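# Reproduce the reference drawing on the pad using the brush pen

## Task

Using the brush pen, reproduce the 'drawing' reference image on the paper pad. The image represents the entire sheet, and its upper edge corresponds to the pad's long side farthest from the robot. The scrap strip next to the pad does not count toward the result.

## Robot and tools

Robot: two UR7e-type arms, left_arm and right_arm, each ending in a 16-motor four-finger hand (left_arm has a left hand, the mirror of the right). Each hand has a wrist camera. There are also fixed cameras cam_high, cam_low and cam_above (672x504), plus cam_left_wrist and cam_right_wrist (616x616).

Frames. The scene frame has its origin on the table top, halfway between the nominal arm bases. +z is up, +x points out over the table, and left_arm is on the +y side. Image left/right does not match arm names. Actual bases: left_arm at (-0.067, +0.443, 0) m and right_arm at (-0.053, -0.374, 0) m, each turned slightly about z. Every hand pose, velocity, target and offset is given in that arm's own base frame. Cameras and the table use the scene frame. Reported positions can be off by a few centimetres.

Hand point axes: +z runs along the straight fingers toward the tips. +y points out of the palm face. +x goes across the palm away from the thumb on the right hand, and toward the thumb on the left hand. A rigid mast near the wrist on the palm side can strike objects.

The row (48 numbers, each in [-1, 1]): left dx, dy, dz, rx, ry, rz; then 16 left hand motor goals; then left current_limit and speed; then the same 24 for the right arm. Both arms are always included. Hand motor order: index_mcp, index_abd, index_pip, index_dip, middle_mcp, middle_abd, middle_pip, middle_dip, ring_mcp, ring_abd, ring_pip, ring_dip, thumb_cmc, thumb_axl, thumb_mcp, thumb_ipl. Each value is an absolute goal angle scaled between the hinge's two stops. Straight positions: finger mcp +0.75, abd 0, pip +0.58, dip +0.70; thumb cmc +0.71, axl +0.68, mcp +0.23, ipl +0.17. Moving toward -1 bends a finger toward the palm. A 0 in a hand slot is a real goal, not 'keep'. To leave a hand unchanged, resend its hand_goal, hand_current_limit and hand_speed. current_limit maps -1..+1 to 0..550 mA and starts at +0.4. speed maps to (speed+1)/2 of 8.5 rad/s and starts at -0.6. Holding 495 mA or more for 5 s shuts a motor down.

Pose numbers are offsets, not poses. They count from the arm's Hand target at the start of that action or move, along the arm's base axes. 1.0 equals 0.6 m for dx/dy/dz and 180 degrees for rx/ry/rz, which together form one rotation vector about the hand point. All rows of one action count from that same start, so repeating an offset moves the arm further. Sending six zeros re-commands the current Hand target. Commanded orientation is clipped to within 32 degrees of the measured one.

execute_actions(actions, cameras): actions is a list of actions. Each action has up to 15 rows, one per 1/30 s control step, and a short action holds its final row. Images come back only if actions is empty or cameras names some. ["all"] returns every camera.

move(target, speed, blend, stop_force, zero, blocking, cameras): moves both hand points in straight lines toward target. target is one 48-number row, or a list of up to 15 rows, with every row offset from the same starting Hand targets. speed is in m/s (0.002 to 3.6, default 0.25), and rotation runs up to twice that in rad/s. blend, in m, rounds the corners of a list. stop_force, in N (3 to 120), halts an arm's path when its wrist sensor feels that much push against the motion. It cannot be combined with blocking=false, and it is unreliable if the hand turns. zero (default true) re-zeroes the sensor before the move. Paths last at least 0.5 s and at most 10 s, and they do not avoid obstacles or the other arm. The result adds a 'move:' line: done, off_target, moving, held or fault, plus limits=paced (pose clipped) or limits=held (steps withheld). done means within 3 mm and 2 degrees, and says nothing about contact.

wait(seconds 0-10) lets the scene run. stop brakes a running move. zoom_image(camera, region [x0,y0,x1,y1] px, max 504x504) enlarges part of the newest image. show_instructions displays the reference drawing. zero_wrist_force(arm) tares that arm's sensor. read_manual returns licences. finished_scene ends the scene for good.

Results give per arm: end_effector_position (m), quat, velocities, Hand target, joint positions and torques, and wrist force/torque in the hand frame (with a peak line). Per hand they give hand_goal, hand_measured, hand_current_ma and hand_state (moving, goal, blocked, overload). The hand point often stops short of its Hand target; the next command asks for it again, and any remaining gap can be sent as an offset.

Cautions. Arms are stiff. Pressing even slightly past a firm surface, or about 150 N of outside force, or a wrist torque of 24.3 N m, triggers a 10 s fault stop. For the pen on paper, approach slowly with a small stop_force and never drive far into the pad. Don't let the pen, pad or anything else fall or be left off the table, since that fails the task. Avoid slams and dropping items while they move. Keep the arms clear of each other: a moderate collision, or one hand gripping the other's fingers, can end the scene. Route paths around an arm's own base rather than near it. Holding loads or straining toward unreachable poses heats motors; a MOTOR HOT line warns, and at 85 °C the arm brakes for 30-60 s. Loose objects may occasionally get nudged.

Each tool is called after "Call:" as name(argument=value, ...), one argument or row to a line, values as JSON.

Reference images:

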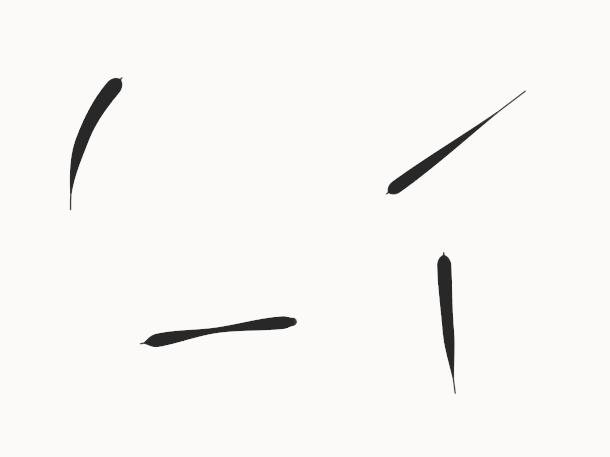

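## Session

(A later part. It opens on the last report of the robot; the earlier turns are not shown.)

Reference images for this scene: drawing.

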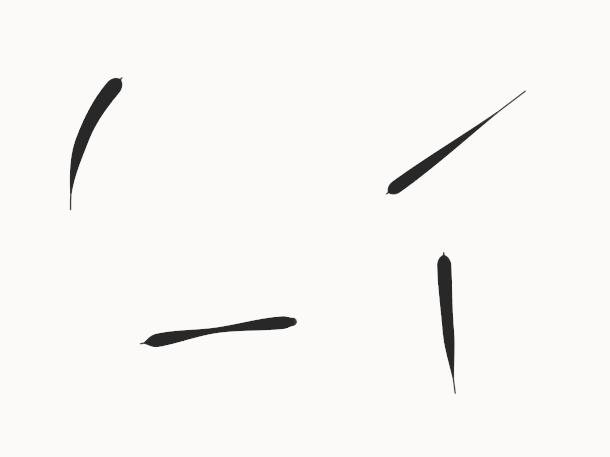

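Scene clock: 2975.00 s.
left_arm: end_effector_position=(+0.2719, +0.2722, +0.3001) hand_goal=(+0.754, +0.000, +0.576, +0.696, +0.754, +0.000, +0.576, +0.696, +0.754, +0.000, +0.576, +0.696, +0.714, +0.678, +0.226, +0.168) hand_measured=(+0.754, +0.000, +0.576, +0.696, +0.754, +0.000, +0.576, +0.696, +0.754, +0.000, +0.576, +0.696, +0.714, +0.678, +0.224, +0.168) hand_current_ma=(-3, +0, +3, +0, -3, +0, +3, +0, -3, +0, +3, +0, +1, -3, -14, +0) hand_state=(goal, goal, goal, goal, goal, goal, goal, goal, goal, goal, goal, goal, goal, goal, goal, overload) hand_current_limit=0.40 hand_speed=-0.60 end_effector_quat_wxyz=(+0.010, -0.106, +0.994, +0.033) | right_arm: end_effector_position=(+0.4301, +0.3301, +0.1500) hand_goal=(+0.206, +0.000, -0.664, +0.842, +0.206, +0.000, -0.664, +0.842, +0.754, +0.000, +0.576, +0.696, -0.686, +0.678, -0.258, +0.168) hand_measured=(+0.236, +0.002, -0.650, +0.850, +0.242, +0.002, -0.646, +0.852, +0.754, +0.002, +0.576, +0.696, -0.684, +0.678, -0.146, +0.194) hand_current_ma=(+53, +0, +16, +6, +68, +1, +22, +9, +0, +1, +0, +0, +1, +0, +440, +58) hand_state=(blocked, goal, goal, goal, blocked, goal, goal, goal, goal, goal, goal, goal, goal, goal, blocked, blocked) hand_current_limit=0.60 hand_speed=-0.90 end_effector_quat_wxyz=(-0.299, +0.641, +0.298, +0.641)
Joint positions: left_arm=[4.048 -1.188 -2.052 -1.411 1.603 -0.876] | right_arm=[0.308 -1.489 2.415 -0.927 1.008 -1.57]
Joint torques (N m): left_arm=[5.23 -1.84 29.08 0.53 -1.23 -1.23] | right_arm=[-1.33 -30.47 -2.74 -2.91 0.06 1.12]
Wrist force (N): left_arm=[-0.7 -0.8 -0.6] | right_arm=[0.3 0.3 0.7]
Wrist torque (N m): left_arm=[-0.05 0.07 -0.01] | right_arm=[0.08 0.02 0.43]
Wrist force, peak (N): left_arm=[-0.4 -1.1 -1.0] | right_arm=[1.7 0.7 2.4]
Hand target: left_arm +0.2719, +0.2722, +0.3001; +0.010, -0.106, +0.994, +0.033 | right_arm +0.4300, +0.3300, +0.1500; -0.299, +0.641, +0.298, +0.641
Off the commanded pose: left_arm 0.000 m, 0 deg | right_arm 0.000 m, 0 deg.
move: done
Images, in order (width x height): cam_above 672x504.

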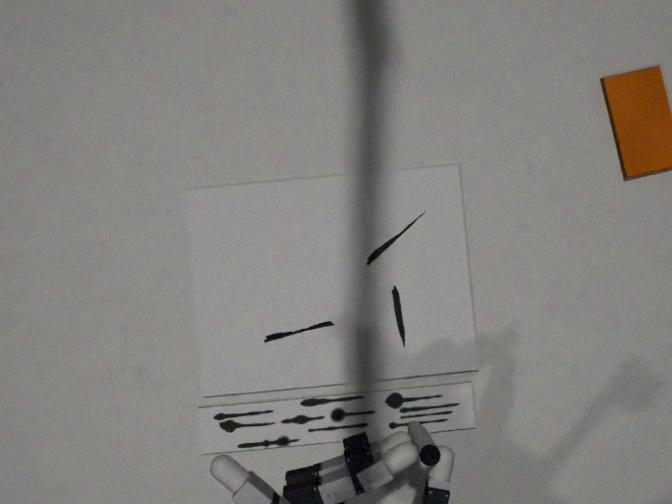

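Call:
move(
  target=[
    [0,0,0,0,0,0,0.754,0,0.576,0.696,0.754,0,0.576,0.696,0.754,0,0.576,0.696,0.714,0.678,0.226,0.168,0.4,-0.6,0.14817,0.257,-0.01667,0,0,0,0.205,0,-0.664,0.841,0.205,0,-0.664,0.841,0.754,0,0.576,0.696,-0.686,0.678,-0.258,0.168,0.6,-0.9],
    [0,0,0,0,0,0,0.754,0,0.576,0.696,0.754,0,0.576,0.696,0.754,0,0.576,0.696,0.714,0.678,0.226,0.168,0.4,-0.6,0.14817,0.257,-0.05283,0,0,0,0.205,0,-0.664,0.841,0.205,0,-0.664,0.841,0.754,0,0.576,0.696,-0.686,0.678,-0.258,0.168,0.6,-0.9],
    [0,0,0,0,0,0,0.754,0,0.576,0.696,0.754,0,0.576,0.696,0.754,0,0.576,0.696,0.714,0.678,0.226,0.168,0.4,-0.6,0.15,0.24933,-0.05617,0,0,0,0.205,0,-0.664,0.841,0.205,0,-0.664,0.841,0.754,0,0.576,0.696,-0.686,0.678,-0.258,0.168,0.6,-0.9],
    [0,0,0,0,0,0,0.754,0,0.576,0.696,0.754,0,0.576,0.696,0.754,0,0.576,0.696,0.714,0.678,0.226,0.168,0.4,-0.6,0.153,0.2385,-0.05617,0,0,0,0.205,0,-0.664,0.841,0.205,0,-0.664,0.841,0.754,0,0.576,0.696,-0.686,0.678,-0.258,0.168,0.6,-0.9],
    [0,0,0,0,0,0,0.754,0,0.576,0.696,0.754,0,0.576,0.696,0.754,0,0.576,0.696,0.714,0.678,0.226,0.168,0.4,-0.6,0.15417,0.22867,-0.05617,0,0,0,0.205,0,-0.664,0.841,0.205,0,-0.664,0.841,0.754,0,0.576,0.696,-0.686,0.678,-0.258,0.168,0.6,-0.9],
    [0,0,0,0,0,0,0.754,0,0.576,0.696,0.754,0,0.576,0.696,0.754,0,0.576,0.696,0.714,0.678,0.226,0.168,0.4,-0.6,0.15517,0.21417,-0.05567,0,0,0,0.205,0,-0.664,0.841,0.205,0,-0.664,0.841,0.754,0,0.576,0.696,-0.686,0.678,-0.258,0.168,0.6,-0.9],
    [0,0,0,0,0,0,0.754,0,0.576,0.696,0.754,0,0.576,0.696,0.754,0,0.576,0.696,0.714,0.678,0.226,0.168,0.4,-0.6,0.15633,0.205,-0.05167,0,0,0,0.205,0,-0.664,0.841,0.205,0,-0.664,0.841,0.754,0,0.576,0.696,-0.686,0.678,-0.258,0.168,0.6,-0.9],
    [0,0,0,0,0,0,0.754,0,0.576,0.696,0.754,0,0.576,0.696,0.754,0,0.576,0.696,0.714,0.678,0.226,0.168,0.4,-0.6,0.16817,0.1765,-0.04167,0,0,0,0.205,0,-0.664,0.841,0.205,0,-0.664,0.841,0.754,0,0.576,0.696,-0.686,0.678,-0.258,0.168,0.6,-0.9],
    [0,0,0,0,0,0,0.754,0,0.576,0.696,0.754,0,0.576,0.696,0.754,0,0.576,0.696,0.714,0.678,0.226,0.168,0.4,-0.6,0.16817,0.1765,-0.05283,0,0,0,0.205,0,-0.664,0.841,0.205,0,-0.664,0.841,0.754,0,0.576,0.696,-0.686,0.678,-0.258,0.168,0.6,-0.9],
    [0,0,0,0,0,0,0.754,0,0.576,0.696,0.754,0,0.576,0.696,0.754,0,0.576,0.696,0.714,0.678,0.226,0.168,0.4,-0.6,0.17175,0.16333,-0.05617,0,0,0,0.205,0,-0.664,0.841,0.205,0,-0.664,0.841,0.754,0,0.576,0.696,-0.686,0.678,-0.258,0.168,0.6,-0.9],
    [0,0,0,0,0,0,0.754,0,0.576,0.696,0.754,0,0.576,0.696,0.754,0,0.576,0.696,0.714,0.678,0.226,0.168,0.4,-0.6,0.17567,0.1535,-0.05617,0,0,0,0.205,0,-0.664,0.841,0.205,0,-0.664,0.841,0.754,0,0.576,0.696,-0.686,0.678,-0.258,0.168,0.6,-0.9],
    [0,0,0,0,0,0,0.754,0,0.576,0.696,0.754,0,0.576,0.696,0.754,0,0.576,0.696,0.714,0.678,0.226,0.168,0.4,-0.6,0.17767,0.14217,-0.05617,0,0,0,0.205,0,-0.664,0.841,0.205,0,-0.664,0.841,0.754,0,0.576,0.696,-0.686,0.678,-0.258,0.168,0.6,-0.9],
    [0,0,0,0,0,0,0.754,0,0.576,0.696,0.754,0,0.576,0.696,0.754,0,0.576,0.696,0.714,0.678,0.226,0.168,0.4,-0.6,0.177,0.13833,-0.0555,0,0,0,0.205,0,-0.664,0.841,0.205,0,-0.664,0.841,0.754,0,0.576,0.696,-0.686,0.678,-0.258,0.168,0.6,-0.9],
    [0,0,0,0,0,0,0.754,0,0.576,0.696,0.754,0,0.576,0.696,0.754,0,0.576,0.696,0.714,0.678,0.226,0.168,0.4,-0.6,0.17583,0.1355,-0.05167,0,0,0,0.205,0,-0.664,0.841,0.205,0,-0.664,0.841,0.754,0,0.576,0.696,-0.686,0.678,-0.258,0.168,0.6,-0.9],
    [0,0,0,0,0,0,0.754,0,0.576,0.696,0.754,0,0.576,0.696,0.754,0,0.576,0.696,0.714,0.678,0.226,0.168,0.4,-0.6,0.17583,0.1355,-0.01667,0,0,0,0.205,0,-0.664,0.841,0.205,0,-0.664,0.841,0.754,0,0.576,0.696,-0.686,0.678,-0.258,0.168,0.6,-0.9],
  ],
  speed=[0.25,0.1,0.04,0.04,0.04,0.04,0.04,0.1,0.1,0.04,0.04,0.04,0.04,0.04,0.1],
  blend=[0.003,0.001,0.001,0.003,0.003,0.002,0.001,0.001,0.001,0.002,0.003,0.001,0.001,0.001,0],
  cameras=[],
)

Call:
move(
  target=[
    [0,0,0,0,0,0,0.754,0,0.576,0.696,0.754,0,0.576,0.696,0.754,0,0.576,0.696,0.714,0.678,0.226,0.168,0.4,-0.6,0.185,0.16517,0,0,0,0,0.205,0,-0.664,0.841,0.205,0,-0.664,0.841,0.754,0,0.576,0.696,-0.686,0.678,-0.258,0.168,0.6,-0.9],
    [0,0,0,0,0,0,0.754,0,0.576,0.696,0.754,0,0.576,0.696,0.754,0,0.576,0.696,0.714,0.678,0.226,0.168,0.4,-0.6,0.185,0.16517,-0.03617,0,0,0,0.205,0,-0.664,0.841,0.205,0,-0.664,0.841,0.754,0,0.576,0.696,-0.686,0.678,-0.258,0.168,0.6,-0.9],
    [0,0,0,0,0,0,0.754,0,0.576,0.696,0.754,0,0.576,0.696,0.754,0,0.576,0.696,0.714,0.678,0.226,0.168,0.4,-0.6,0.17717,0.17033,-0.03917,0,0,0,0.205,0,-0.664,0.841,0.205,0,-0.664,0.841,0.754,0,0.576,0.696,-0.686,0.678,-0.258,0.168,0.6,-0.9],
    [0,0,0,0,0,0,0.754,0,0.576,0.696,0.754,0,0.576,0.696,0.754,0,0.576,0.696,0.714,0.678,0.226,0.168,0.4,-0.6,0.162,0.18092,-0.0395,0,0,0,0.205,0,-0.664,0.841,0.205,0,-0.664,0.841,0.754,0,0.576,0.696,-0.686,0.678,-0.258,0.168,0.6,-0.9],
    [0,0,0,0,0,0,0.754,0,0.576,0.696,0.754,0,0.576,0.696,0.754,0,0.576,0.696,0.714,0.678,0.226,0.168,0.4,-0.6,0.14617,0.18833,-0.0395,0,0,0,0.205,0,-0.664,0.841,0.205,0,-0.664,0.841,0.754,0,0.576,0.696,-0.686,0.678,-0.258,0.168,0.6,-0.9],
    [0,0,0,0,0,0,0.754,0,0.576,0.696,0.754,0,0.576,0.696,0.754,0,0.576,0.696,0.714,0.678,0.226,0.168,0.4,-0.6,0.129,0.19358,-0.0395,0,0,0,0.205,0,-0.664,0.841,0.205,0,-0.664,0.841,0.754,0,0.576,0.696,-0.686,0.678,-0.258,0.168,0.6,-0.9],
    [0,0,0,0,0,0,0.754,0,0.576,0.696,0.754,0,0.576,0.696,0.754,0,0.576,0.696,0.714,0.678,0.226,0.168,0.4,-0.6,0.11283,0.197,-0.0395,0,0,0,0.205,0,-0.664,0.841,0.205,0,-0.664,0.841,0.754,0,0.576,0.696,-0.686,0.678,-0.258,0.168,0.6,-0.9],
    [0,0,0,0,0,0,0.754,0,0.576,0.696,0.754,0,0.576,0.696,0.754,0,0.576,0.696,0.714,0.678,0.226,0.168,0.4,-0.6,0.09933,0.19842,-0.03917,0,0,0,0.205,0,-0.664,0.841,0.205,0,-0.664,0.841,0.754,0,0.576,0.696,-0.686,0.678,-0.258,0.168,0.6,-0.9],
    [0,0,0,0,0,0,0.754,0,0.576,0.696,0.754,0,0.576,0.696,0.754,0,0.576,0.696,0.714,0.678,0.226,0.168,0.4,-0.6,0.086,0.199,-0.03817,0,0,0,0.205,0,-0.664,0.841,0.205,0,-0.664,0.841,0.754,0,0.576,0.696,-0.686,0.678,-0.258,0.168,0.6,-0.9],
    [0,0,0,0,0,0,0.754,0,0.576,0.696,0.754,0,0.576,0.696,0.754,0,0.576,0.696,0.714,0.678,0.226,0.168,0.4,-0.6,0.0775,0.1985,-0.03767,0,0,0,0.205,0,-0.664,0.841,0.205,0,-0.664,0.841,0.754,0,0.576,0.696,-0.686,0.678,-0.258,0.168,0.6,-0.9],
    [0,0,0,0,0,0,0.754,0,0.576,0.696,0.754,0,0.576,0.696,0.754,0,0.576,0.696,0.714,0.678,0.226,0.168,0.4,-0.6,0.068,0.19775,-0.03767,0,0,0,0.205,0,-0.664,0.841,0.205,0,-0.664,0.841,0.754,0,0.576,0.696,-0.686,0.678,-0.258,0.168,0.6,-0.9],
    [0,0,0,0,0,0,0.754,0,0.576,0.696,0.754,0,0.576,0.696,0.754,0,0.576,0.696,0.714,0.678,0.226,0.168,0.4,-0.6,0.065,0.1975,-0.035,0,0,0,0.205,0,-0.664,0.841,0.205,0,-0.664,0.841,0.754,0,0.576,0.696,-0.686,0.678,-0.258,0.168,0.6,-0.9],
    [0,0,0,0,0,0,0.754,0,0.576,0.696,0.754,0,0.576,0.696,0.754,0,0.576,0.696,0.714,0.678,0.226,0.168,0.4,-0.6,0.0575,0.1895,0,0,0,0,0.205,0,-0.664,0.841,0.205,0,-0.664,0.841,0.754,0,0.576,0.696,-0.686,0.678,-0.258,0.168,0.6,-0.9],
    [0,0,0,0,0,0,0.754,0,0.576,0.696,0.754,0,0.576,0.696,0.754,0,0.576,0.696,0.714,0.678,0.226,0.168,0.4,-0.6,-0.17583,-0.1355,0.01667,0,0,0,0.205,0,-0.664,0.841,0.205,0,-0.664,0.841,0.754,0,0.576,0.696,-0.686,0.678,-0.258,0.168,0.6,-0.9],
  ],
  speed=[0.25,0.1,0.04,0.04,0.04,0.04,0.04,0.04,0.04,0.04,0.04,0.04,0.1,0.25],
  blend=[0.003,0.001,0.001,0.003,0.003,0.003,0.003,0.003,0.002,0.001,0.001,0.001,0.005,0],
  cameras=["cam_above"],
)

Call:
zoom_image(
  camera="cam_above",
  region=[250, 300, 345, 360],
)

Call:
zoom_image(
  camera="cam_above",
  region=[205, 210, 275, 290],
)

Scene clock: 3117.63 s.
left_arm: end_effector_position=(+0.2719, +0.2722, +0.3001) hand_goal=(+0.754, +0.000, +0.576, +0.696, +0.754, +0.000, +0.576, +0.696, +0.754, +0.000, +0.576, +0.696, +0.714, +0.678, +0.226, +0.168) hand_measured=(+0.754, +0.000, +0.576, +0.696, +0.754, +0.000, +0.576, +0.696, +0.754, +0.000, +0.576, +0.696, +0.714, +0.678, +0.224, +0.168) hand_current_ma=(-3, +0, +3, +0, -3, +0, +3, +0, -3, +0, +3, +0, +1, -3, -14, +0) hand_state=(goal, goal, goal, goal, goal, goal, goal, goal, goal, goal, goal, goal, goal, goal, goal, overload) hand_current_limit=0.40 hand_speed=-0.60 end_effector_quat_wxyz=(+0.010, -0.106, +0.994, +0.033) | right_arm: end_effector_position=(+0.5356, +0.4113, +0.1401) hand_goal=(+0.206, +0.000, -0.664, +0.842, +0.206, +0.000, -0.664, +0.842, +0.754, +0.000, +0.576, +0.696, -0.686, +0.678, -0.258, +0.168) hand_measured=(+0.236, +0.002, -0.650, +0.850, +0.242, +0.002, -0.646, +0.852, +0.754, +0.002, +0.576, +0.696, -0.684, +0.678, -0.146, +0.194) hand_current_ma=(+53, +0, +16, +6, +68, +1, +22, +9, +0, +1, +0, +0, +1, +0, +440, +58) hand_state=(blocked, goal, goal, goal, blocked, goal, goal, goal, goal, goal, goal, goal, goal, goal, blocked, blocked) hand_current_limit=0.60 hand_speed=-0.90 end_effector_quat_wxyz=(-0.299, +0.641, +0.298, +0.641)
Joint positions: left_arm=[4.048 -1.188 -2.052 -1.411 1.603 -0.876] | right_arm=[0.421 -1.196 2.05 -0.854 1.12 -1.57]
Joint torques (N m): left_arm=[5.21 -2 28.92 0.58 -1.11 -1.16] | right_arm=[8.8 -36.46 -4.29 -0.65 1.74 -1.05]
Wrist force (N): left_arm=[-0.5 -0.7 -0.3] | right_arm=[0.0 0.2 0.1]
Wrist torque (N m): left_arm=[-0.07 0.04 0.00] | right_arm=[0.08 0.06 0.41]
Wrist force, peak (N): left_arm=[-0.8 -0.9 -0.8] | right_arm=[0.8 -0.5 2.5]
Hand target: left_arm +0.2719, +0.2722, +0.3001; +0.010, -0.106, +0.994, +0.033 | right_arm +0.5355, +0.4113, +0.1400; -0.299, +0.641, +0.298, +0.641
Off the commanded pose: left_arm 0.000 m, 0 deg | right_arm 0.000 m, 0 deg.
move: done
No camera images: "cameras" was empty.

Scene clock: 3122.17 s.
left_arm: end_effector_position=(+0.2719, +0.2722, +0.3001) hand_goal=(+0.754, +0.000, +0.576, +0.696, +0.754, +0.000, +0.576, +0.696, +0.754, +0.000, +0.576, +0.696, +0.714, +0.678, +0.226, +0.168) hand_measured=(+0.754, +0.000, +0.576, +0.696, +0.754, +0.000, +0.576, +0.696, +0.754, +0.000, +0.576, +0.696, +0.714, +0.678, +0.224, +0.168) hand_current_ma=(-3, +0, +3, +0, -3, +0, +3, +0, -3, +0, +3, +0, +1, -3, -14, +0) hand_state=(goal, goal, goal, goal, goal, goal, goal, goal, goal, goal, goal, goal, goal, goal, goal, overload) hand_current_limit=0.40 hand_speed=-0.60 end_effector_quat_wxyz=(+0.010, -0.106, +0.994, +0.033) | right_arm: end_effector_position=(+0.4301, +0.3301, +0.1500) hand_goal=(+0.206, +0.000, -0.664, +0.842, +0.206, +0.000, -0.664, +0.842, +0.754, +0.000, +0.576, +0.696, -0.686, +0.678, -0.258, +0.168) hand_measured=(+0.236, +0.002, -0.650, +0.850, +0.242, +0.002, -0.646, +0.852, +0.754, +0.002, +0.576, +0.696, -0.684, +0.678, -0.146, +0.194) hand_current_ma=(+53, +0, +16, +6, +68, +1, +22, +9, +0, +1, +0, +0, +1, +0, +440, +58) hand_state=(blocked, goal, goal, goal, blocked, goal, goal, goal, goal, goal, goal, goal, goal, goal, blocked, blocked) hand_current_limit=0.60 hand_speed=-0.90 end_effector_quat_wxyz=(-0.299, +0.641, +0.298, +0.641)
Joint positions: left_arm=[4.048 -1.188 -2.052 -1.411 1.603 -0.876] | right_arm=[0.308 -1.489 2.415 -0.927 1.008 -1.57]
Joint torques (N m): left_arm=[4.3 -1.98 29.14 0.45 -1.15 -1.09] | right_arm=[-8.17 -28.61 -3.2 -2.46 -1.12 1.13]
Wrist force (N): left_arm=[-0.5 -1.1 -0.4] | right_arm=[0.1 0.2 0.6]
Wrist torque (N m): left_arm=[-0.10 0.04 0.01] | right_arm=[0.08 0.04 0.40]
Wrist force, peak (N): left_arm=[-0.4 -1.0 -1.0] | right_arm=[0.9 0.5 2.5]
Hand target: left_arm +0.2719, +0.2722, +0.3001; +0.010, -0.106, +0.994, +0.033 | right_arm +0.4300, +0.3300, +0.1500; -0.299, +0.641, +0.298, +0.641
Off the commanded pose: left_arm 0.000 m, 0 deg | right_arm 0.000 m, 0 deg.
move: done
Images, in order (width x height): cam_above 672x504.

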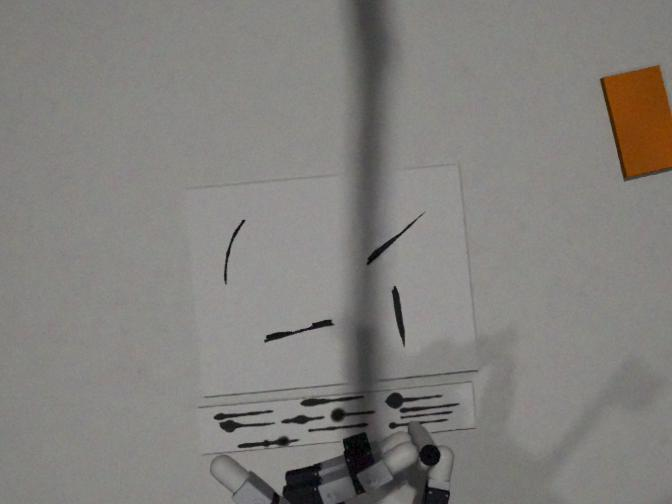

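Scaled by 5.305.

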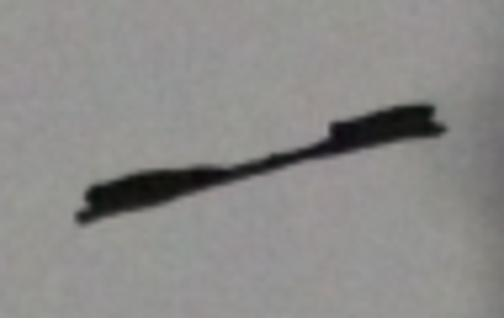

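Scaled by 6.300.

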